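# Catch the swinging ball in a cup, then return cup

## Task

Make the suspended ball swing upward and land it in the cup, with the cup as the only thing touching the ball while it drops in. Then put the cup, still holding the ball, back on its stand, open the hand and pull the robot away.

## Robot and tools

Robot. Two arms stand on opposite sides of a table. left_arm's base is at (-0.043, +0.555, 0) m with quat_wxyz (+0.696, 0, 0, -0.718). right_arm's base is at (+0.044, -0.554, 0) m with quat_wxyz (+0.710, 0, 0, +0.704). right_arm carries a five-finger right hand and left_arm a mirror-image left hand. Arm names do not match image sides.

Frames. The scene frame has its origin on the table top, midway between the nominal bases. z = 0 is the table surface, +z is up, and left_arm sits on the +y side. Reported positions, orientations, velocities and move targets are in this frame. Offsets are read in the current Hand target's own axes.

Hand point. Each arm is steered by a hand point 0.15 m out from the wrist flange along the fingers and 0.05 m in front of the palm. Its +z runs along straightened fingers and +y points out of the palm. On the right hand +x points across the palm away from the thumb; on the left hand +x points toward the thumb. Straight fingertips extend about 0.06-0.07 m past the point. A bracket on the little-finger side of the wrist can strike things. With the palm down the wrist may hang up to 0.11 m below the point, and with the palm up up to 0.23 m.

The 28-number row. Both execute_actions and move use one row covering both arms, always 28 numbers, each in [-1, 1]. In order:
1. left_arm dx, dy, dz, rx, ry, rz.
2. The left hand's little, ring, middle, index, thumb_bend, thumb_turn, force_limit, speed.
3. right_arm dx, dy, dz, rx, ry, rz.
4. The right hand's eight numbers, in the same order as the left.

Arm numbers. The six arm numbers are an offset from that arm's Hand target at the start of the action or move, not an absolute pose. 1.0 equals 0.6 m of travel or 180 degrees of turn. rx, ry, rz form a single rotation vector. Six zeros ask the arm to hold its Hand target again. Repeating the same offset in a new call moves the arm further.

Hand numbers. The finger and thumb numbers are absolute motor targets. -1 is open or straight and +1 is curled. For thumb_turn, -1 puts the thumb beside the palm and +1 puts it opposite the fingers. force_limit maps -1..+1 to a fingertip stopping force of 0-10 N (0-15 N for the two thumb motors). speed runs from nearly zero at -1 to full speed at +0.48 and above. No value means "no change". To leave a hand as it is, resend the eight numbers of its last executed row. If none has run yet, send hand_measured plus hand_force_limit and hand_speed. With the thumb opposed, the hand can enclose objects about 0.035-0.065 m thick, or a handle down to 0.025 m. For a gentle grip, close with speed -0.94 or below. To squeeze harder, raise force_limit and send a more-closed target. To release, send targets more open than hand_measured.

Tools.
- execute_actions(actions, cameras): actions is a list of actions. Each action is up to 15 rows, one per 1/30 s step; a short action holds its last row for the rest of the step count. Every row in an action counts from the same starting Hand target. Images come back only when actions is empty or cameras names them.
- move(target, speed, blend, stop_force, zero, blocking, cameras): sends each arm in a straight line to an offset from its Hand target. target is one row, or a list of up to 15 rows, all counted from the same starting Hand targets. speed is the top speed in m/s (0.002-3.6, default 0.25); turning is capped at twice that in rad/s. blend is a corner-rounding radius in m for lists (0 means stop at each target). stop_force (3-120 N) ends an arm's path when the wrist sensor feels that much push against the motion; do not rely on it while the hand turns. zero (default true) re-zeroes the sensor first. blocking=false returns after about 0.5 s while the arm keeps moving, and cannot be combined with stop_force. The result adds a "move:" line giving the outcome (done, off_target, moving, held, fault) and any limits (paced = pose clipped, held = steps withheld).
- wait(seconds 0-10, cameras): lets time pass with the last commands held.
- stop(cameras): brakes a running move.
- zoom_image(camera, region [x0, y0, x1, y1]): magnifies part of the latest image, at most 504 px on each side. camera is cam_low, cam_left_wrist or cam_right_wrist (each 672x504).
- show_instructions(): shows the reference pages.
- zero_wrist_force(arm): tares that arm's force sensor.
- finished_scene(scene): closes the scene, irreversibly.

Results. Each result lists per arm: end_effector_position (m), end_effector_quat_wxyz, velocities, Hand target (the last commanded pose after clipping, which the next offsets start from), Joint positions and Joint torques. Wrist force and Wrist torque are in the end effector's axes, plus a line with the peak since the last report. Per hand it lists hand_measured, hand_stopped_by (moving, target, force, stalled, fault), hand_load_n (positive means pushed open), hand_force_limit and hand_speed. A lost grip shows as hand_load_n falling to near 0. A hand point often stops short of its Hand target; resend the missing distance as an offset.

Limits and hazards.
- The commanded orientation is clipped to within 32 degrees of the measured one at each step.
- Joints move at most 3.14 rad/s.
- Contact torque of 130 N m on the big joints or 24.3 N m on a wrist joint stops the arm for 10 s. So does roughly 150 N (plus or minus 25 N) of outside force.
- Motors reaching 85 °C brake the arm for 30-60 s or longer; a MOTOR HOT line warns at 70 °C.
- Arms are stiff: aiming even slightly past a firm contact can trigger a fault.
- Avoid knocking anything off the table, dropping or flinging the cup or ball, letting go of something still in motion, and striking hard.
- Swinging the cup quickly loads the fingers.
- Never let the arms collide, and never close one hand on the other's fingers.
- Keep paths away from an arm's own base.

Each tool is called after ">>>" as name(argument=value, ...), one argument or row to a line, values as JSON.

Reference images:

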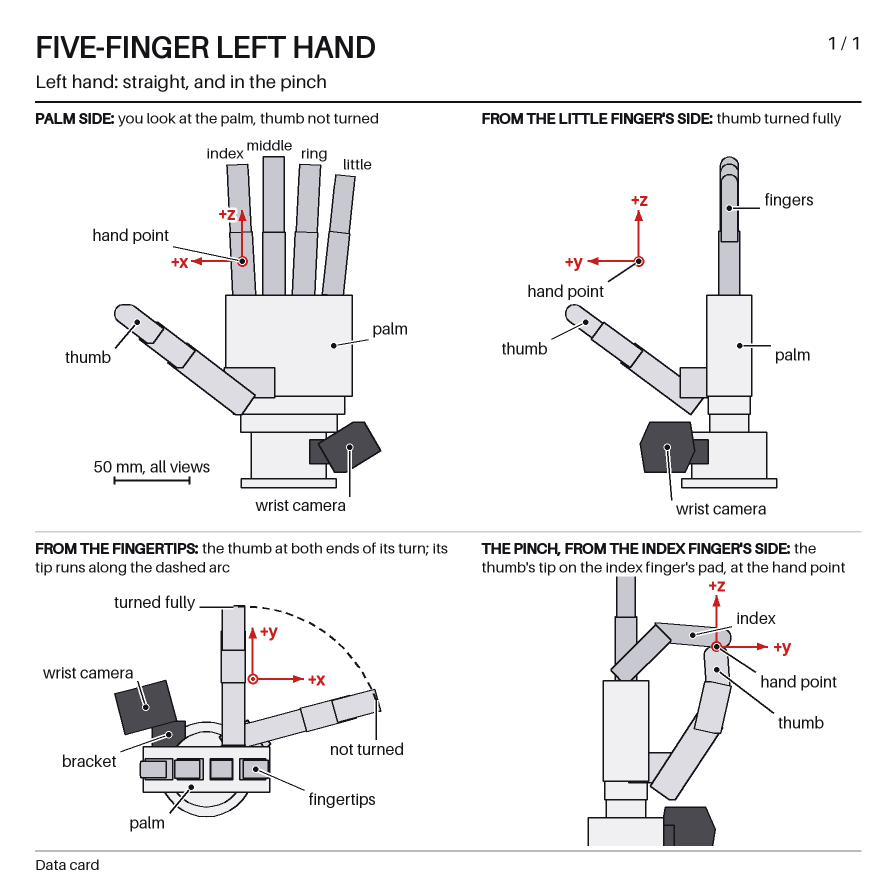

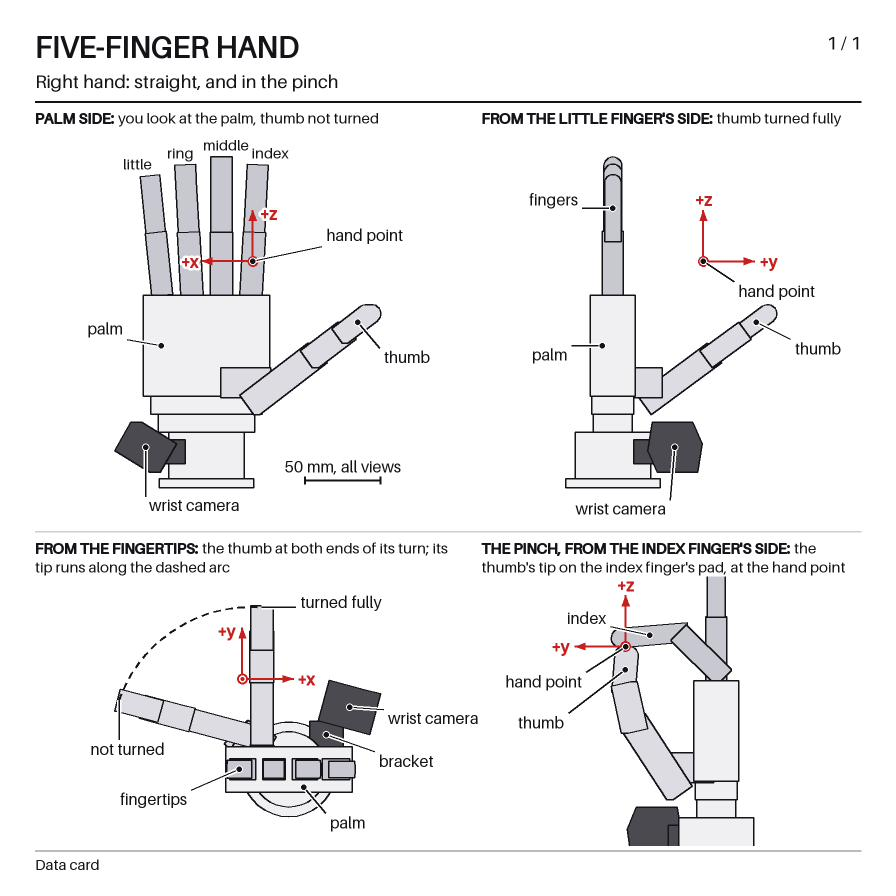

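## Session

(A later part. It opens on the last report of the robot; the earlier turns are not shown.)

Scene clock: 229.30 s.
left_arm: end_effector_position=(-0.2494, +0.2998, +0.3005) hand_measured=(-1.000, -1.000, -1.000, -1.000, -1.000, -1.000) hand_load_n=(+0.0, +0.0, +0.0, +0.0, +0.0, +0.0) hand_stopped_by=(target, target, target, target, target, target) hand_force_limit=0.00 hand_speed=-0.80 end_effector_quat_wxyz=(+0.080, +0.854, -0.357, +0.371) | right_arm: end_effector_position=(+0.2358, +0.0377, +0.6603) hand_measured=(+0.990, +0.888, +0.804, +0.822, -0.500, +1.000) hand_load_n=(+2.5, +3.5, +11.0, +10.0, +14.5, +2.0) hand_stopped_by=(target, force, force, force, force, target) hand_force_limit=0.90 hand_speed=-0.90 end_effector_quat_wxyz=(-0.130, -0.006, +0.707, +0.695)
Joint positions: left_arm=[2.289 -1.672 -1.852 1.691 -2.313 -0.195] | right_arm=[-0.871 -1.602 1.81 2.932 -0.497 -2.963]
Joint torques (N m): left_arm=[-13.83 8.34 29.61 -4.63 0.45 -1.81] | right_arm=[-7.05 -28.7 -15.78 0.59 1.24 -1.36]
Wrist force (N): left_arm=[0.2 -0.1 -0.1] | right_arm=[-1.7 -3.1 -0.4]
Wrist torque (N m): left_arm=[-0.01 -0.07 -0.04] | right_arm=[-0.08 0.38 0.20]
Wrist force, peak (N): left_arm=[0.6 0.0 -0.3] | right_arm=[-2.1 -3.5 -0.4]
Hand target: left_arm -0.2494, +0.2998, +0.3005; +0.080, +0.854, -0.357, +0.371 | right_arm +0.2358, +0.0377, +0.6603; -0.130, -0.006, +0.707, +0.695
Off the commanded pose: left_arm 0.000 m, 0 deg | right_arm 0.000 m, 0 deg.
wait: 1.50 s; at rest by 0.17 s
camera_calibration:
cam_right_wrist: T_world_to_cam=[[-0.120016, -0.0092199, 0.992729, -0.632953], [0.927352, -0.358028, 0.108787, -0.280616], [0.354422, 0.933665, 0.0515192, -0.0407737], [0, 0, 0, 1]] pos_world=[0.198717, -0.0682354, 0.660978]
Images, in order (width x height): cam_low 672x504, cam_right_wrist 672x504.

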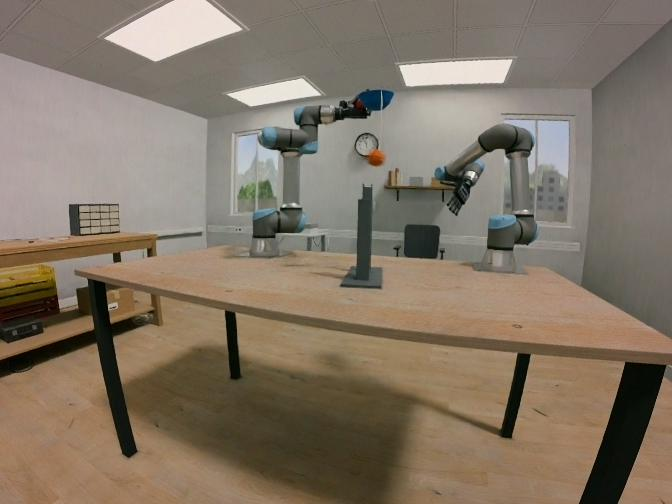

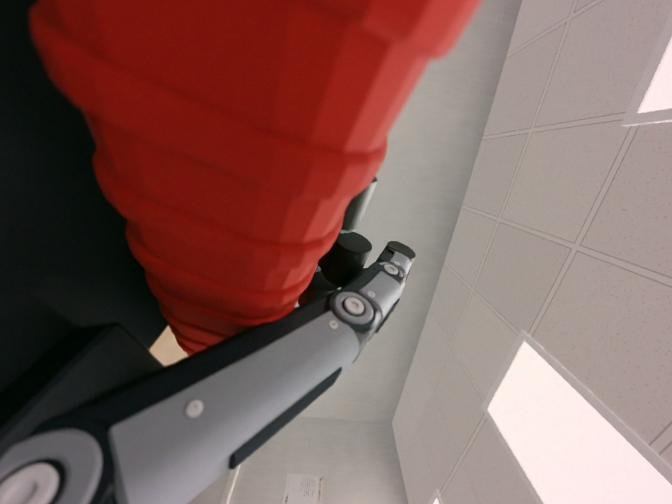

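>>> execute_actions(
  actions=[
    [[0,0,0,0,0,0,-1,-1,-1,-1,-1,-1,0,-0.8,0,0,0,0,0,0,1,1,0.99,0.99,0.99,1,0.9,-0.9]],
  ],
)

>>> wait(
  seconds=0.01,
  cameras=["cam_low"],
)

>>> wait(
  seconds=0.1,
  cameras=["cam_low"],
)

>>> wait(
  seconds=0.1,
  cameras=["cam_low"],
)

>>> wait(
  seconds=0.1,
  cameras=["cam_low"],
)

>>> wait(
  seconds=0.1,
  cameras=["cam_low"],
)

>>> zoom_image(
  camera="cam_low",
  region=[315, 65, 415, 165],
)

Scene clock: 232.83 s.
left_arm: end_effector_position=(-0.2494, +0.2998, +0.3005) hand_measured=(-1.000, -1.000, -1.000, -1.000, -1.000, -1.000) hand_load_n=(+0.0, +0.0, +0.0, +0.0, +0.0, +0.0) hand_stopped_by=(target, target, target, target, target, target) hand_force_limit=0.00 hand_speed=-0.80 end_effector_quat_wxyz=(+0.080, +0.854, -0.357, +0.371) | right_arm: end_effector_position=(+0.2358, +0.0377, +0.6603) hand_measured=(+1.000, +0.912, +0.804, +0.822, -0.500, +1.000) hand_load_n=(+1.5, +13.0, +11.0, +8.5, +14.0, +2.0) hand_stopped_by=(target, force, force, force, force, target) hand_force_limit=0.90 hand_speed=-0.90 end_effector_quat_wxyz=(-0.130, -0.006, +0.707, +0.695)
Joint positions: left_arm=[2.289 -1.672 -1.852 1.691 -2.313 -0.195] | right_arm=[-0.871 -1.602 1.81 2.932 -0.497 -2.963]
Joint torques (N m): left_arm=[-13.84 8.47 29.86 -4.55 0.41 -1.83] | right_arm=[-6.4 -26.88 -17.67 0.05 0.62 -1.45]
Wrist force (N): left_arm=[0.4 0.0 0.1] | right_arm=[-2.1 -3.4 -0.5]
Wrist torque (N m): left_arm=[-0.01 -0.09 -0.03] | right_arm=[-0.11 0.37 0.17]
Wrist force, peak (N): left_arm=[0.5 0.0 -0.3] | right_arm=[-2.2 -3.5 -0.4]
Hand target: left_arm -0.2494, +0.2998, +0.3005; +0.080, +0.854, -0.357, +0.371 | right_arm +0.2358, +0.0377, +0.6603; -0.130, -0.006, +0.707, +0.695
Off the commanded pose: left_arm 0.000 m, 0 deg | right_arm 0.000 m, 0 deg.

Scene clock: 232.87 s.
left_arm: end_effector_position=(-0.2494, +0.2998, +0.3005) hand_measured=(-1.000, -1.000, -1.000, -1.000, -1.000, -1.000) hand_load_n=(-0.5, +0.0, +0.0, +0.0, +0.0, -0.5) hand_stopped_by=(target, target, target, target, target, target) hand_force_limit=0.00 hand_speed=-0.80 end_effector_quat_wxyz=(+0.080, +0.854, -0.357, +0.371) | right_arm: end_effector_position=(+0.2358, +0.0377, +0.6603) hand_measured=(+1.000, +0.912, +0.804, +0.822, -0.500, +1.000) hand_load_n=(+1.0, +13.0, +11.0, +8.5, +14.5, +2.0) hand_stopped_by=(target, force, force, force, force, target) hand_force_limit=0.90 hand_speed=-0.90 end_effector_quat_wxyz=(-0.130, -0.006, +0.707, +0.695)
Joint positions: left_arm=[2.289 -1.672 -1.852 1.691 -2.313 -0.195] | right_arm=[-0.871 -1.602 1.81 2.932 -0.497 -2.963]
Joint torques (N m): left_arm=[-14.03 8.27 29.4 -4.39 0.24 -1.77] | right_arm=[-6.01 -27.58 -16.89 -0.07 0.87 -1.22]
Wrist force (N): left_arm=[0.4 -0.2 -0.3] | right_arm=[-1.8 -2.9 -0.5]
Wrist torque (N m): left_arm=[-0.01 -0.11 -0.02] | right_arm=[-0.10 0.37 0.19]
Wrist force, peak (N): left_arm=[0.4 -0.2 -0.3] | right_arm=[-1.8 -2.9 -0.5]
Hand target: left_arm -0.2494, +0.2998, +0.3005; +0.080, +0.854, -0.357, +0.371 | right_arm +0.2358, +0.0377, +0.6603; -0.130, -0.006, +0.707, +0.695
Off the commanded pose: left_arm 0.000 m, 0 deg | right_arm 0.000 m, 0 deg.
wait: 0.03 s; no rest
Images, in order (width x height): cam_low 672x504.

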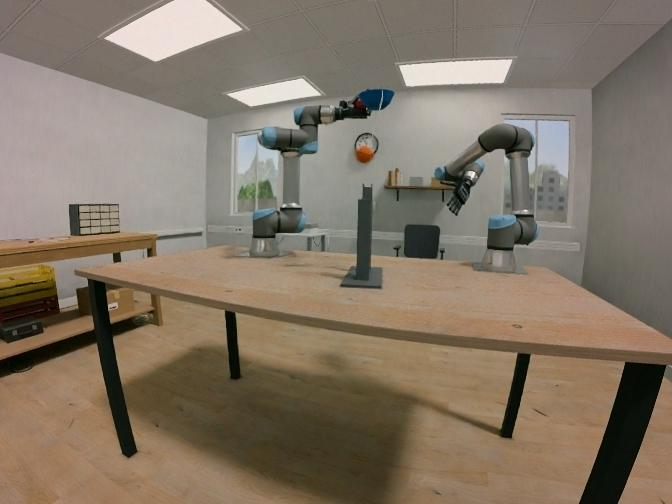

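Scene clock: 232.97 s.
left_arm: end_effector_position=(-0.2494, +0.2998, +0.3005) hand_measured=(-1.000, -1.000, -1.000, -1.000, -1.000, -1.000) hand_load_n=(+0.0, +0.0, +0.0, +0.5, +0.0, +0.0) hand_stopped_by=(target, target, target, target, target, target) hand_force_limit=0.00 hand_speed=-0.80 end_effector_quat_wxyz=(+0.080, +0.854, -0.357, +0.371) | right_arm: end_effector_position=(+0.2358, +0.0377, +0.6603) hand_measured=(+1.000, +0.912, +0.804, +0.822, -0.500, +1.000) hand_load_n=(+1.0, +12.0, +11.0, +9.0, +14.5, +2.0) hand_stopped_by=(target, force, force, force, force, target) hand_force_limit=0.90 hand_speed=-0.90 end_effector_quat_wxyz=(-0.130, -0.006, +0.707, +0.695)
Joint positions: left_arm=[2.289 -1.672 -1.852 1.691 -2.313 -0.195] | right_arm=[-0.871 -1.602 1.81 2.932 -0.497 -2.963]
Joint torques (N m): left_arm=[-13.73 7.8 30.2 -4.52 0.19 -1.7] | right_arm=[-4.99 -28.71 -17.93 -0.12 0.55 -1.37]
Wrist force (N): left_arm=[0.4 0.3 -0.2] | right_arm=[-1.9 -2.9 -0.1]
Wrist torque (N m): left_arm=[0.05 -0.10 -0.03] | right_arm=[-0.16 0.43 0.11]
Wrist force, peak (N): left_arm=[0.4 0.3 -0.2] | right_arm=[-1.9 -3.3 -0.3]
Hand target: left_arm -0.2494, +0.2998, +0.3005; +0.080, +0.854, -0.357, +0.371 | right_arm +0.2358, +0.0377, +0.6603; -0.130, -0.006, +0.707, +0.695
Off the commanded pose: left_arm 0.000 m, 0 deg | right_arm 0.000 m, 0 deg.
wait: 0.10 s; no rest
Images, in order (width x height): cam_low 672x504.

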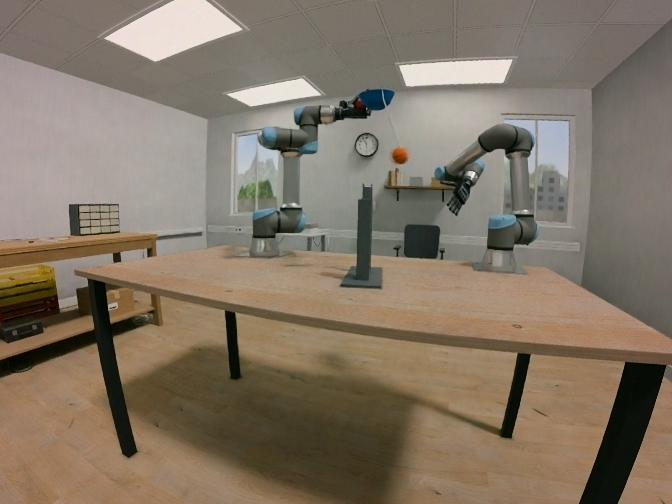

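Scene clock: 233.07 s.
left_arm: end_effector_position=(-0.2494, +0.2998, +0.3005) hand_measured=(-1.000, -1.000, -1.000, -1.000, -1.000, -1.000) hand_load_n=(+0.0, +0.0, +0.0, +0.0, +0.0, +0.0) hand_stopped_by=(target, target, target, target, target, target) hand_force_limit=0.00 hand_speed=-0.80 end_effector_quat_wxyz=(+0.080, +0.854, -0.357, +0.371) | right_arm: end_effector_position=(+0.2358, +0.0377, +0.6603) hand_measured=(+1.000, +0.912, +0.804, +0.822, -0.500, +1.000) hand_load_n=(+1.0, +11.5, +11.0, +8.5, +14.0, +2.0) hand_stopped_by=(target, force, force, force, force, target) hand_force_limit=0.90 hand_speed=-0.90 end_effector_quat_wxyz=(-0.130, -0.006, +0.707, +0.695)
Joint positions: left_arm=[2.289 -1.672 -1.852 1.691 -2.313 -0.195] | right_arm=[-0.871 -1.602 1.81 2.932 -0.497 -2.963]
Joint torques (N m): left_arm=[-14.41 8.76 29.61 -4.51 0.24 -1.82] | right_arm=[-6.32 -28.26 -16.07 -0.21 0.3 -1.52]
Wrist force (N): left_arm=[0.2 -0.3 -0.2] | right_arm=[-1.9 -3.1 -0.5]
Wrist torque (N m): left_arm=[-0.03 -0.08 -0.02] | right_arm=[-0.16 0.42 0.06]
Wrist force, peak (N): left_arm=[0.2 -0.3 -0.2] | right_arm=[-1.9 -3.1 -0.5]
Hand target: left_arm -0.2494, +0.2998, +0.3005; +0.080, +0.854, -0.357, +0.371 | right_arm +0.2358, +0.0377, +0.6603; -0.130, -0.006, +0.707, +0.695
Off the commanded pose: left_arm 0.000 m, 0 deg | right_arm 0.000 m, 0 deg.
wait: 0.10 s; no rest
Images, in order (width x height): cam_low 672x504.

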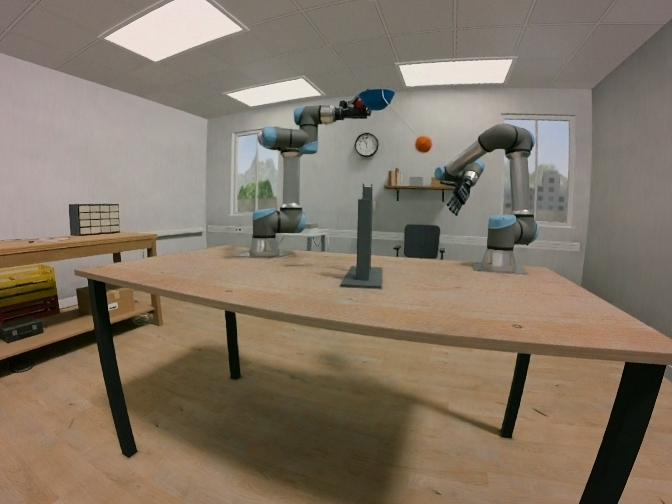

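Scene clock: 233.17 s.
left_arm: end_effector_position=(-0.2494, +0.2998, +0.3005) hand_measured=(-1.000, -1.000, -1.000, -1.000, -1.000, -1.000) hand_load_n=(+0.0, +0.0, +0.0, +0.0, +0.0, +0.0) hand_stopped_by=(target, target, target, target, target, target) hand_force_limit=0.00 hand_speed=-0.80 end_effector_quat_wxyz=(+0.080, +0.854, -0.357, +0.371) | right_arm: end_effector_position=(+0.2358, +0.0377, +0.6603) hand_measured=(+1.000, +0.912, +0.804, +0.822, -0.500, +1.000) hand_load_n=(+0.5, +11.5, +11.0, +9.0, +14.5, +2.5) hand_stopped_by=(target, force, force, force, force, target) hand_force_limit=0.90 hand_speed=-0.90 end_effector_quat_wxyz=(-0.130, -0.006, +0.707, +0.695)
Joint positions: left_arm=[2.289 -1.672 -1.852 1.691 -2.313 -0.195] | right_arm=[-0.871 -1.602 1.81 2.932 -0.497 -2.963]
Joint torques (N m): left_arm=[-13.92 8.46 29.84 -4.58 0.29 -1.73] | right_arm=[-5.65 -27.5 -17.26 -0.31 0.83 -1.29]
Wrist force (N): left_arm=[0.3 -0.2 0.0] | right_arm=[-1.7 -2.8 -0.3]
Wrist torque (N m): left_arm=[-0.02 -0.09 -0.03] | right_arm=[-0.13 0.40 0.12]
Wrist force, peak (N): left_arm=[0.3 -0.2 0.0] | right_arm=[-1.9 -2.8 -0.2]
Hand target: left_arm -0.2494, +0.2998, +0.3005; +0.080, +0.854, -0.357, +0.371 | right_arm +0.2358, +0.0377, +0.6603; -0.130, -0.006, +0.707, +0.695
Off the commanded pose: left_arm 0.000 m, 0 deg | right_arm 0.000 m, 0 deg.
wait: 0.10 s; no rest
Images, in order (width x height): cam_low 672x504.

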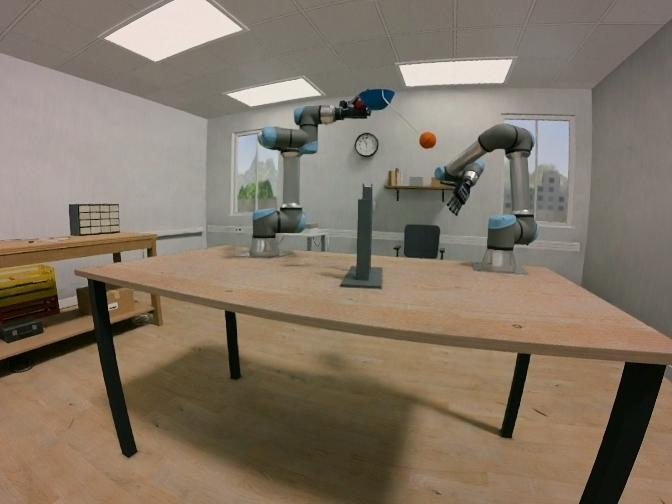

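Scene clock: 233.27 s.
left_arm: end_effector_position=(-0.2494, +0.2998, +0.3005) hand_measured=(-1.000, -1.000, -1.000, -1.000, -1.000, -1.000) hand_load_n=(+0.0, +0.0, +0.0, +0.0, -0.5, +0.0) hand_stopped_by=(target, target, target, target, target, target) hand_force_limit=0.00 hand_speed=-0.80 end_effector_quat_wxyz=(+0.080, +0.854, -0.357, +0.371) | right_arm: end_effector_position=(+0.2358, +0.0377, +0.6603) hand_measured=(+1.000, +0.912, +0.804, +0.822, -0.500, +1.000) hand_load_n=(+1.0, +12.0, +11.0, +9.0, +14.5, +2.0) hand_stopped_by=(target, force, force, force, force, target) hand_force_limit=0.90 hand_speed=-0.90 end_effector_quat_wxyz=(-0.130, -0.006, +0.707, +0.695)
Joint positions: left_arm=[2.289 -1.672 -1.852 1.691 -2.313 -0.195] | right_arm=[-0.871 -1.602 1.81 2.932 -0.497 -2.963]
Joint torques (N m): left_arm=[-14.2 8.42 29.32 -4.44 0.15 -1.7] | right_arm=[-6.61 -29.27 -18.32 -0.38 0.43 -1.2]
Wrist force (N): left_arm=[0.2 0.1 -0.2] | right_arm=[-1.9 -2.6 -0.5]
Wrist torque (N m): left_arm=[0.01 -0.07 -0.05] | right_arm=[-0.07 0.38 0.19]
Wrist force, peak (N): left_arm=[0.5 0.0 0.0] | right_arm=[-2.1 -3.5 -0.2]
Hand target: left_arm -0.2494, +0.2998, +0.3005; +0.080, +0.854, -0.357, +0.371 | right_arm +0.2358, +0.0377, +0.6603; -0.130, -0.006, +0.707, +0.695
Off the commanded pose: left_arm 0.000 m, 0 deg | right_arm 0.000 m, 0 deg.
wait: 0.10 s; no rest
Images, in order (width x height): cam_low 672x504.

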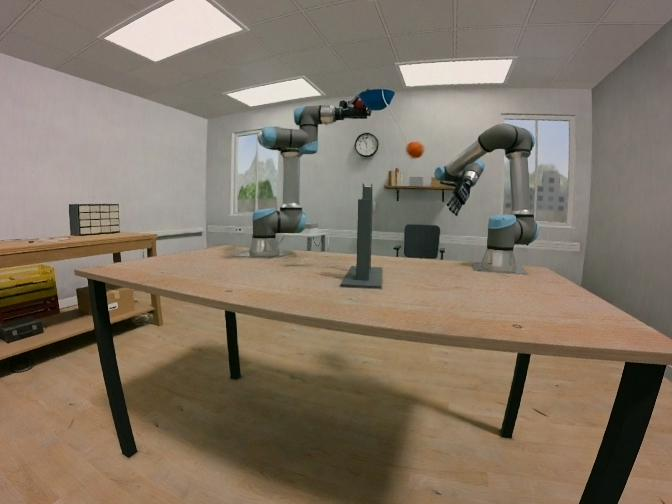

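Scaled by 5.040 from the camera's 672x504 image, which has a finer 960x720 frame.

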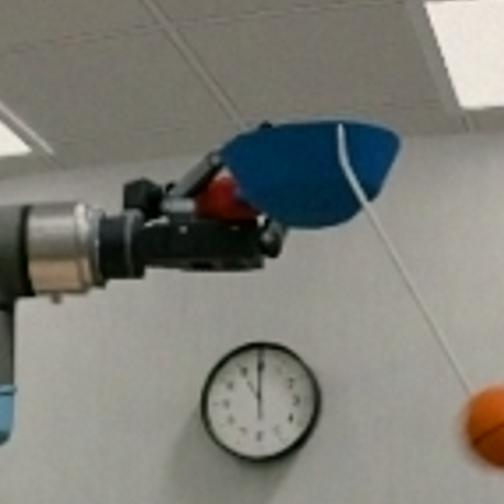

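>>> move(
  target=[
    [0,0,0,0,0,0,-1,-1,-1,-1,-1,-1,0,-0.8,0.0067,-0.0012,0.2767,0,0,0,1,1,0.99,0.99,0.99,1,0.9,-0.9],
    [0,0,0,0,0,0,-1,-1,-1,-1,-1,-1,0,-0.8,-0.1033,-0.6168,0.2767,0,0,0,1,1,0.99,0.99,0.99,1,0.9,-0.9],
  ],
  speed=[0.35,0.3],
  blend=[0.03,0],
  cameras=["cam_low"],
)

>>> wait(
  seconds=0.5,
  cameras=["cam_low"],
)

>>> wait(
  seconds=0.5,
  cameras=["cam_low"],
)

Scene clock: 252.37 s.
left_arm: end_effector_position=(-0.2494, +0.2998, +0.3005) hand_measured=(-1.000, -1.000, -1.000, -1.000, -1.000, -1.000) hand_load_n=(+0.0, +0.0, +0.0, +0.0, +0.0, +0.0) hand_stopped_by=(target, target, target, target, target, target) hand_force_limit=0.00 hand_speed=-0.80 end_effector_quat_wxyz=(+0.080, +0.854, -0.357, +0.371) | right_arm: end_effector_position=(+0.1997, +0.2002, +0.2854) hand_measured=(+1.000, +0.912, +0.804, +0.822, -0.500, +1.000) hand_load_n=(+0.0, +8.5, +11.0, +7.5, +14.5, +2.5) hand_stopped_by=(target, force, force, force, force, target) hand_force_limit=0.90 hand_speed=-0.90 end_effector_quat_wxyz=(-0.130, -0.006, +0.707, +0.695)
Joint positions: left_arm=[2.289 -1.672 -1.852 1.691 -2.313 -0.195] | right_arm=[-0.564 -0.785 1.791 2.134 -0.805 -2.964]
Joint torques (N m): left_arm=[-13.49 8.79 30.03 -4.44 0.27 -1.83] | right_arm=[-3.75 -37.96 -3.78 -3.86 -1.32 -1.42]
Wrist force (N): left_arm=[0.3 -0.1 -0.2] | right_arm=[-2.4 -2.1 -0.1]
Wrist torque (N m): left_arm=[-0.01 -0.08 -0.03] | right_arm=[-0.17 0.48 -0.05]
Wrist force, peak (N): left_arm=[0.6 0.2 -0.2] | right_arm=[-3.1 -5.4 -0.4]
Hand target: left_arm -0.2494, +0.2998, +0.3005; +0.080, +0.854, -0.357, +0.371 | right_arm +0.1997, +0.2002, +0.2853; -0.130, -0.006, +0.707, +0.695
Off the commanded pose: left_arm 0.000 m, 0 deg | right_arm 0.000 m, 0 deg.
move: done
Images, in order (width x height): cam_low 672x504.

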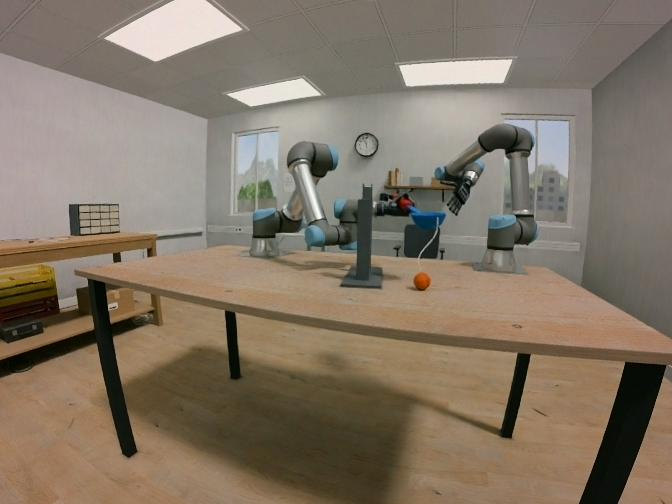

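Scene clock: 252.87 s.
left_arm: end_effector_position=(-0.2494, +0.2998, +0.3005) hand_measured=(-1.000, -1.000, -1.000, -1.000, -1.000, -1.000) hand_load_n=(+0.0, +0.0, +0.0, +0.0, +0.0, +0.0) hand_stopped_by=(target, target, target, target, target, target) hand_force_limit=0.00 hand_speed=-0.80 end_effector_quat_wxyz=(+0.080, +0.854, -0.357, +0.371) | right_arm: end_effector_position=(+0.1997, +0.2002, +0.2853) hand_measured=(+1.000, +0.912, +0.804, +0.822, -0.500, +1.000) hand_load_n=(+0.0, +8.5, +11.5, +7.5, +14.5, +2.5) hand_stopped_by=(target, force, force, force, force, target) hand_force_limit=0.90 hand_speed=-0.90 end_effector_quat_wxyz=(-0.130, -0.006, +0.707, +0.695)
Joint positions: left_arm=[2.289 -1.672 -1.852 1.691 -2.313 -0.195] | right_arm=[-0.564 -0.785 1.791 2.134 -0.805 -2.964]
Joint torques (N m): left_arm=[-13.75 7.99 29.62 -4.16 0.18 -1.77] | right_arm=[3.36 -36.86 -4.95 -4.1 -0.95 -1.52]
Wrist force (N): left_arm=[0.3 -0.1 -0.4] | right_arm=[-2.6 -2.2 -0.2]
Wrist torque (N m): left_arm=[0.01 -0.09 -0.03] | right_arm=[-0.14 0.52 -0.03]
Wrist force, peak (N): left_arm=[0.3 -0.1 -0.4] | right_arm=[-2.4 -2.7 0.1]
Hand target: left_arm -0.2494, +0.2998, +0.3005; +0.080, +0.854, -0.357, +0.371 | right_arm +0.1997, +0.2002, +0.2853; -0.130, -0.006, +0.707, +0.695
Off the commanded pose: left_arm 0.000 m, 0 deg | right_arm 0.000 m, 0 deg.
wait: 0.50 s; at rest by 0.17 s
Images, in order (width x height): cam_low 672x504.

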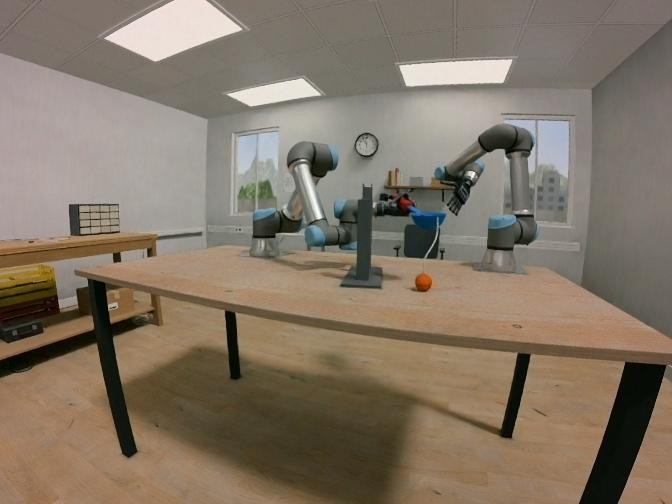

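Scene clock: 253.37 s.
left_arm: end_effector_position=(-0.2494, +0.2998, +0.3005) hand_measured=(-1.000, -1.000, -1.000, -1.000, -1.000, -1.000) hand_load_n=(+0.0, +0.0, +0.0, +0.0, +0.0, +0.0) hand_stopped_by=(target, target, target, target, target, target) hand_force_limit=0.00 hand_speed=-0.80 end_effector_quat_wxyz=(+0.080, +0.854, -0.357, +0.371) | right_arm: end_effector_position=(+0.1997, +0.2002, +0.2853) hand_measured=(+1.000, +0.912, +0.804, +0.822, -0.500, +1.000) hand_load_n=(+0.0, +8.5, +11.0, +7.0, +14.5, +2.0) hand_stopped_by=(target, force, force, force, force, target) hand_force_limit=0.90 hand_speed=-0.90 end_effector_quat_wxyz=(-0.130, -0.006, +0.707, +0.695)
Joint positions: left_arm=[2.289 -1.672 -1.852 1.691 -2.313 -0.195] | right_arm=[-0.563 -0.785 1.791 2.134 -0.805 -2.964]
Joint torques (N m): left_arm=[-13.77 7.76 29.26 -4.33 0.15 -1.65] | right_arm=[6.2 -36.9 -4.37 -4.35 -1.14 -1.36]
Wrist force (N): left_arm=[0.3 -0.1 -0.3] | right_arm=[-2.4 -2.5 -0.1]
Wrist torque (N m): left_arm=[0.00 -0.09 -0.03] | right_arm=[-0.16 0.48 -0.03]
Wrist force, peak (N): left_arm=[0.5 0.2 -0.2] | right_arm=[-2.7 -2.6 0.0]
Hand target: left_arm -0.2494, +0.2998, +0.3005; +0.080, +0.854, -0.357, +0.371 | right_arm +0.1997, +0.2002, +0.2853; -0.130, -0.006, +0.707, +0.695
Off the commanded pose: left_arm 0.000 m, 0 deg | right_arm 0.000 m, 0 deg.
wait: 0.50 s; at rest by 0.17 s
Images, in order (width x height): cam_low 672x504.

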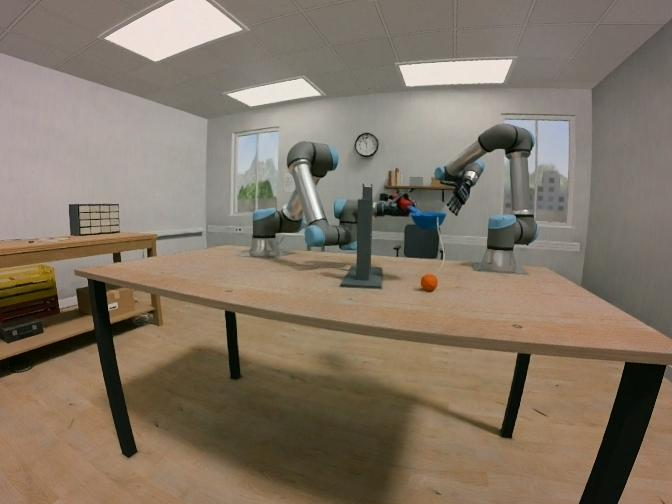

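>>> zoom_image(
  camera="cam_low",
  region=[370, 180, 470, 300],
)

>>> wait(
  seconds=1.0,
  cameras=["cam_low"],
)

>>> wait(
  seconds=1.0,
  cameras=["cam_low"],
)

>>> zoom_image(
  camera="cam_low",
  region=[370, 180, 470, 300],
)

Scaled by 4.200 from the camera's 672x504 image, which has a finer 960x720 frame.

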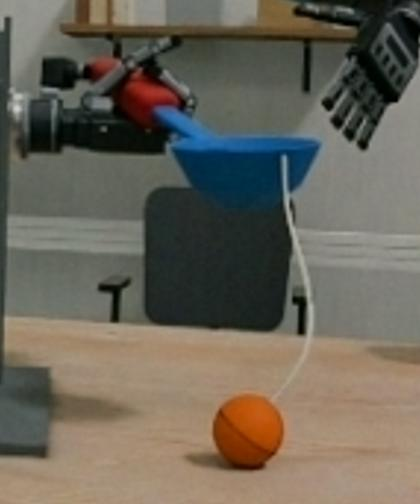

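Scene clock: 255.47 s.
left_arm: end_effector_position=(-0.2494, +0.2998, +0.3005) hand_measured=(-1.000, -1.000, -1.000, -1.000, -1.000, -1.000) hand_load_n=(+0.0, +0.0, +0.0, +0.0, +0.0, +0.0) hand_stopped_by=(target, target, target, target, target, target) hand_force_limit=0.00 hand_speed=-0.80 end_effector_quat_wxyz=(+0.080, +0.854, -0.357, +0.371) | right_arm: end_effector_position=(+0.1997, +0.2002, +0.2853) hand_measured=(+1.000, +0.912, +0.804, +0.822, -0.500, +1.000) hand_load_n=(+0.0, +8.5, +11.0, +7.5, +14.0, +2.5) hand_stopped_by=(target, force, force, force, force, target) hand_force_limit=0.90 hand_speed=-0.90 end_effector_quat_wxyz=(-0.130, -0.006, +0.707, +0.695)
Joint positions: left_arm=[2.289 -1.672 -1.852 1.691 -2.313 -0.195] | right_arm=[-0.563 -0.785 1.791 2.134 -0.805 -2.964]
Joint torques (N m): left_arm=[-14.01 8.92 30.18 -4.34 0.21 -1.77] | right_arm=[5.43 -37.87 -5.63 -3.69 -0.62 -1.62]
Wrist force (N): left_arm=[0.4 -0.2 0.0] | right_arm=[-2.7 -2.3 -0.3]
Wrist torque (N m): left_arm=[-0.03 -0.10 -0.02] | right_arm=[-0.14 0.54 -0.04]
Wrist force, peak (N): left_arm=[0.6 -0.1 -0.3] | right_arm=[-2.6 -2.7 0.0]
Hand target: left_arm -0.2494, +0.2998, +0.3005; +0.080, +0.854, -0.357, +0.371 | right_arm +0.1997, +0.2002, +0.2853; -0.130, -0.006, +0.707, +0.695
Off the commanded pose: left_arm 0.000 m, 0 deg | right_arm 0.000 m, 0 deg.
wait: 1.00 s; at rest from the start
Images, in order (width x height): cam_low 672x504.

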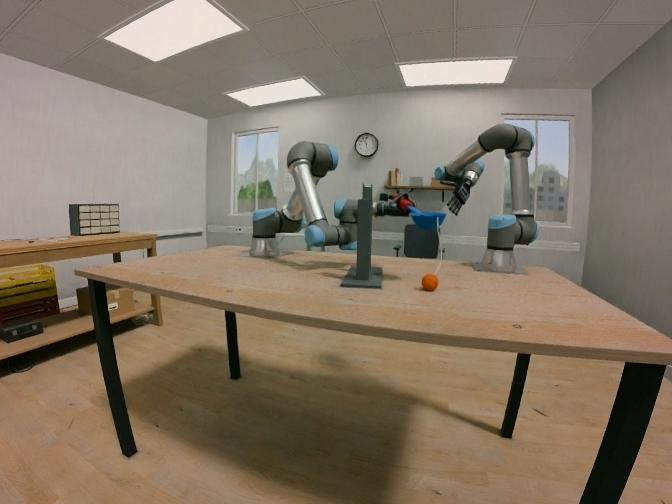

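Scene clock: 256.47 s.
left_arm: end_effector_position=(-0.2494, +0.2998, +0.3005) hand_measured=(-1.000, -1.000, -1.000, -1.000, -1.000, -1.000) hand_load_n=(+0.0, +0.0, +0.0, +0.0, +0.0, +0.0) hand_stopped_by=(target, target, target, target, target, target) hand_force_limit=0.00 hand_speed=-0.80 end_effector_quat_wxyz=(+0.080, +0.854, -0.357, +0.371) | right_arm: end_effector_position=(+0.1997, +0.2002, +0.2853) hand_measured=(+1.000, +0.912, +0.804, +0.822, -0.500, +1.000) hand_load_n=(+0.5, +8.5, +11.0, +7.5, +14.5, +2.0) hand_stopped_by=(target, force, force, force, force, target) hand_force_limit=0.90 hand_speed=-0.90 end_effector_quat_wxyz=(-0.130, -0.006, +0.707, +0.695)
Joint positions: left_arm=[2.289 -1.672 -1.852 1.691 -2.313 -0.195] | right_arm=[-0.563 -0.785 1.791 2.134 -0.805 -2.964]
Joint torques (N m): left_arm=[-13.65 8.83 30.37 -4.25 0.17 -1.76] | right_arm=[5.57 -36.18 -4.96 -3.93 -0.25 -1.59]
Wrist force (N): left_arm=[0.1 -0.2 -0.3] | right_arm=[-2.5 -2.0 -0.2]
Wrist torque (N m): left_arm=[-0.01 -0.06 -0.04] | right_arm=[-0.14 0.52 -0.03]
Wrist force, peak (N): left_arm=[0.7 -0.3 -0.2] | right_arm=[-2.6 -2.7 0.1]
Hand target: left_arm -0.2494, +0.2998, +0.3005; +0.080, +0.854, -0.357, +0.371 | right_arm +0.1997, +0.2002, +0.2853; -0.130, -0.006, +0.707, +0.695
Off the commanded pose: left_arm 0.000 m, 0 deg | right_arm 0.000 m, 0 deg.
wait: 1.00 s; at rest by 0.17 s
Images, in order (width x height): cam_low 672x504.

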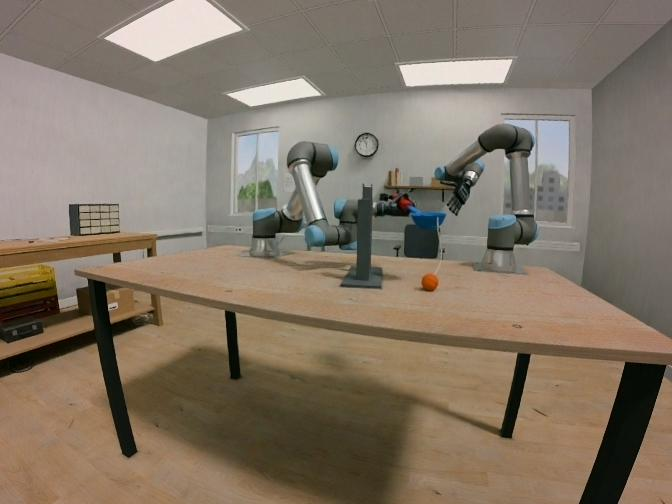

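Scaled by 4.200 from the camera's 672x504 image, which has a finer 960x720 frame.

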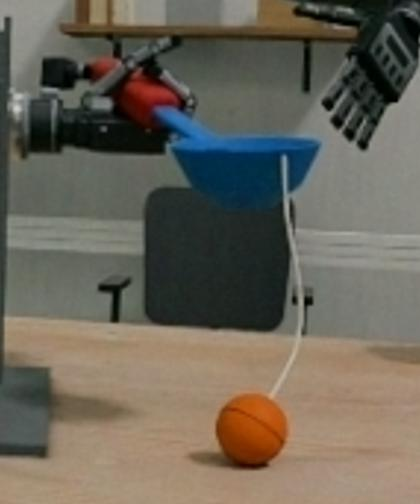

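>>> move(
  target=[
    [0,0,0,0,0,0,-1,-1,-1,-1,-1,-1,0,-0.8,-0.0873,0.0157,-0.0242,0,0,0,1,1,0.99,0.99,0.99,1,0.9,-0.9],
    [0,0,0,0,0,0,-1,-1,-1,-1,-1,-1,0,-0.8,-0.0742,0.0895,-0.0242,0,0,0,1,1,0.99,0.99,0.99,1,0.9,-0.9],
  ],
  speed=[0.15,0.05],
  cameras=["cam_low"],
)

>>> wait(
  seconds=0.25,
  cameras=["cam_low"],
)

>>> wait(
  seconds=0.25,
  cameras=["cam_low"],
)

>>> zoom_image(
  camera="cam_low",
  region=[370, 180, 470, 300],
)

Scene clock: 269.13 s.
left_arm: end_effector_position=(-0.2494, +0.2998, +0.3005) hand_measured=(-1.000, -1.000, -1.000, -1.000, -1.000, -1.000) hand_load_n=(+0.0, +0.0, +0.0, +0.0, +0.0, +0.0) hand_stopped_by=(target, target, target, target, target, target) hand_force_limit=0.00 hand_speed=-0.80 end_effector_quat_wxyz=(+0.080, +0.854, -0.357, +0.371) | right_arm: end_effector_position=(+0.2547, +0.1962, +0.3303) hand_measured=(+1.000, +0.912, +0.804, +0.822, -0.500, +1.000) hand_load_n=(+0.0, +9.5, +11.5, +7.5, +14.5, +2.5) hand_stopped_by=(target, force, force, force, force, target) hand_force_limit=0.90 hand_speed=-0.90 end_effector_quat_wxyz=(-0.130, -0.006, +0.707, +0.695) end_effector_velocity=(-0.001, +0.000, -0.001) end_effector_angular_velocity=(+0.003, -0.003, +0.001)
Joint positions: left_arm=[2.289 -1.672 -1.852 1.691 -2.313 -0.195] | right_arm=[-0.655 -0.85 1.742 2.248 -0.714 -2.963]
Joint velocities: left_arm=[within noise] | right_arm=[0.001 0.003 0 -0.006 0 -0.001]
Joint torques (N m): left_arm=[-13.52 9.05 30.87 -4.36 0.1 -1.74] | right_arm=[-10.15 -40.1 -26.99 -3.84 1.21 -1.49]
Wrist force (N): left_arm=[0.0 -0.2 0.1] | right_arm=[-2.1 -3.1 -0.3]
Wrist torque (N m): left_arm=[-0.03 -0.04 -0.04] | right_arm=[-0.15 0.42 0.08]
Wrist force, peak (N): left_arm=[0.6 0.2 -0.2] | right_arm=[3.2 -4.2 -2.3]
Hand target: left_arm -0.2494, +0.2998, +0.3005; +0.080, +0.854, -0.357, +0.371 | right_arm +0.2547, +0.1962, +0.3303; -0.130, -0.006, +0.707, +0.695
Off the commanded pose: left_arm 0.000 m, 0 deg | right_arm 0.000 m, 0 deg.
move: done
Images, in order (width x height): cam_low 672x504.

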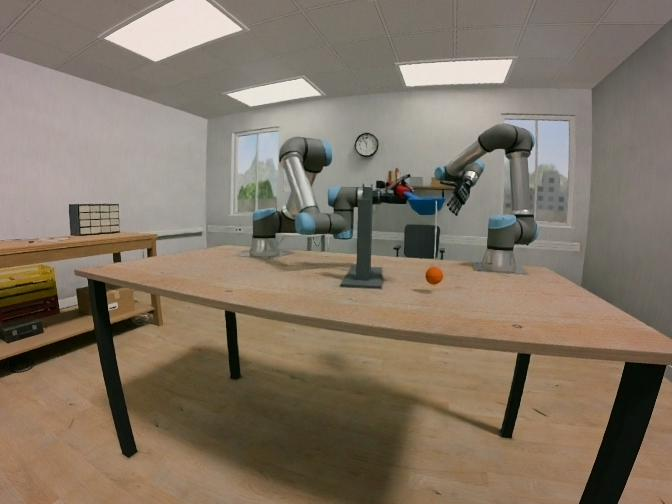

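Scene clock: 269.40 s.
left_arm: end_effector_position=(-0.2494, +0.2998, +0.3005) hand_measured=(-1.000, -1.000, -1.000, -1.000, -1.000, -1.000) hand_load_n=(+0.0, +0.0, +0.0, +0.0, +0.0, +0.0) hand_stopped_by=(target, target, target, target, target, target) hand_force_limit=0.00 hand_speed=-0.80 end_effector_quat_wxyz=(+0.080, +0.854, -0.357, +0.371) | right_arm: end_effector_position=(+0.2547, +0.1962, +0.3303) hand_measured=(+1.000, +0.912, +0.804, +0.822, -0.500, +1.000) hand_load_n=(+0.0, +9.5, +11.0, +7.5, +14.5, +2.0) hand_stopped_by=(target, force, force, force, force, target) hand_force_limit=0.90 hand_speed=-0.90 end_effector_quat_wxyz=(-0.130, -0.006, +0.707, +0.695)
Joint positions: left_arm=[2.289 -1.672 -1.852 1.691 -2.313 -0.195] | right_arm=[-0.655 -0.85 1.741 2.248 -0.714 -2.963]
Joint torques (N m): left_arm=[-13.48 8.23 29.13 -4.27 -0.05 -1.64] | right_arm=[-10.57 -36.82 -25.78 -3.57 1.11 -1.42]
Wrist force (N): left_arm=[0.3 0.0 -0.3] | right_arm=[-2.1 -2.7 -0.3]
Wrist torque (N m): left_arm=[0.01 -0.08 -0.03] | right_arm=[-0.14 0.43 0.07]
Wrist force, peak (N): left_arm=[0.3 0.1 -0.4] | right_arm=[-2.5 -3.2 -0.3]
Hand target: left_arm -0.2494, +0.2998, +0.3005; +0.080, +0.854, -0.357, +0.371 | right_arm +0.2547, +0.1962, +0.3303; -0.130, -0.006, +0.707, +0.695
Off the commanded pose: left_arm 0.000 m, 0 deg | right_arm 0.000 m, 0 deg.
wait: 0.27 s; at rest by 0.17 s
Images, in order (width x height): cam_low 672x504.

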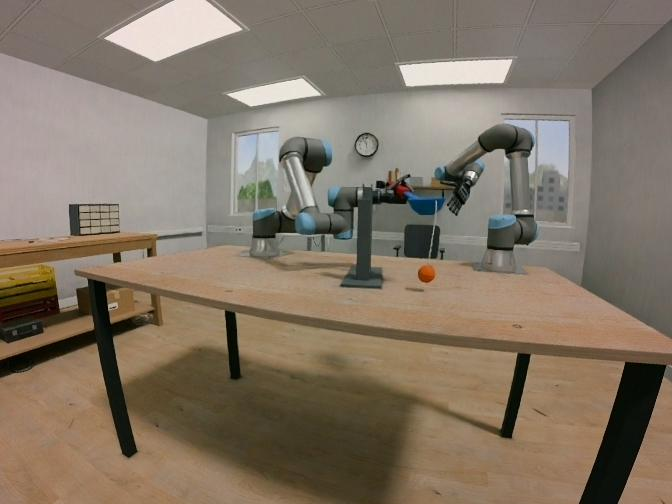

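Scene clock: 269.67 s.
left_arm: end_effector_position=(-0.2494, +0.2998, +0.3005) hand_measured=(-1.000, -1.000, -1.000, -1.000, -1.000, -1.000) hand_load_n=(+0.0, +0.0, +0.0, +0.0, +0.0, +0.0) hand_stopped_by=(target, target, target, target, target, target) hand_force_limit=0.00 hand_speed=-0.80 end_effector_quat_wxyz=(+0.080, +0.854, -0.357, +0.371) | right_arm: end_effector_position=(+0.2547, +0.1962, +0.3303) hand_measured=(+1.000, +0.912, +0.804, +0.822, -0.500, +1.000) hand_load_n=(+0.5, +9.0, +11.0, +7.5, +14.5, +2.5) hand_stopped_by=(target, force, force, force, force, target) hand_force_limit=0.90 hand_speed=-0.90 end_effector_quat_wxyz=(-0.130, -0.006, +0.707, +0.695)
Joint positions: left_arm=[2.289 -1.672 -1.852 1.691 -2.313 -0.195] | right_arm=[-0.655 -0.85 1.741 2.248 -0.714 -2.963]
Joint torques (N m): left_arm=[-14.48 8.78 29.32 -4.34 -0.05 -1.73] | right_arm=[-11.21 -36.84 -25.57 -3.8 1.12 -1.26]
Wrist force (N): left_arm=[0.3 0.0 -0.3] | right_arm=[-2.2 -2.7 0.0]
Wrist torque (N m): left_arm=[0.01 -0.09 -0.03] | right_arm=[-0.13 0.45 0.07]
Wrist force, peak (N): left_arm=[0.5 -0.3 0.0] | right_arm=[-2.1 -3.2 -0.1]
Hand target: left_arm -0.2494, +0.2998, +0.3005; +0.080, +0.854, -0.357, +0.371 | right_arm +0.2547, +0.1962, +0.3303; -0.130, -0.006, +0.707, +0.695
Off the commanded pose: left_arm 0.000 m, 0 deg | right_arm 0.000 m, 0 deg.
wait: 0.27 s; at rest by 0.17 s
Images, in order (width x height): cam_low 672x504.

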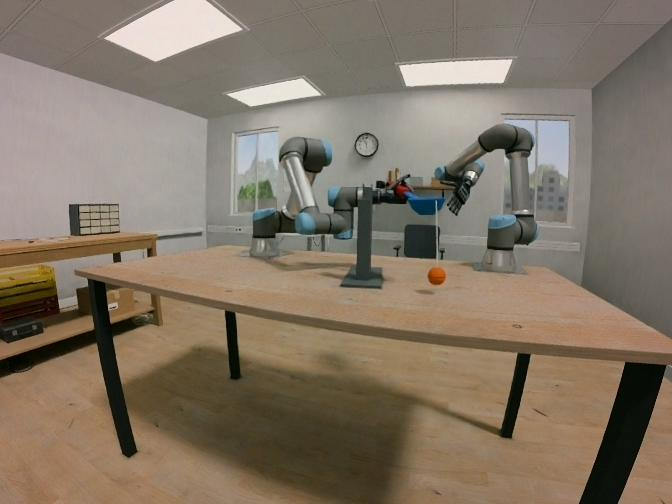

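Scaled by 4.200 from the camera's 672x504 image, which has a finer 960x720 frame.

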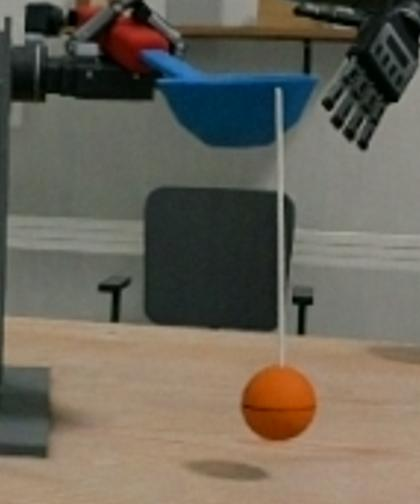

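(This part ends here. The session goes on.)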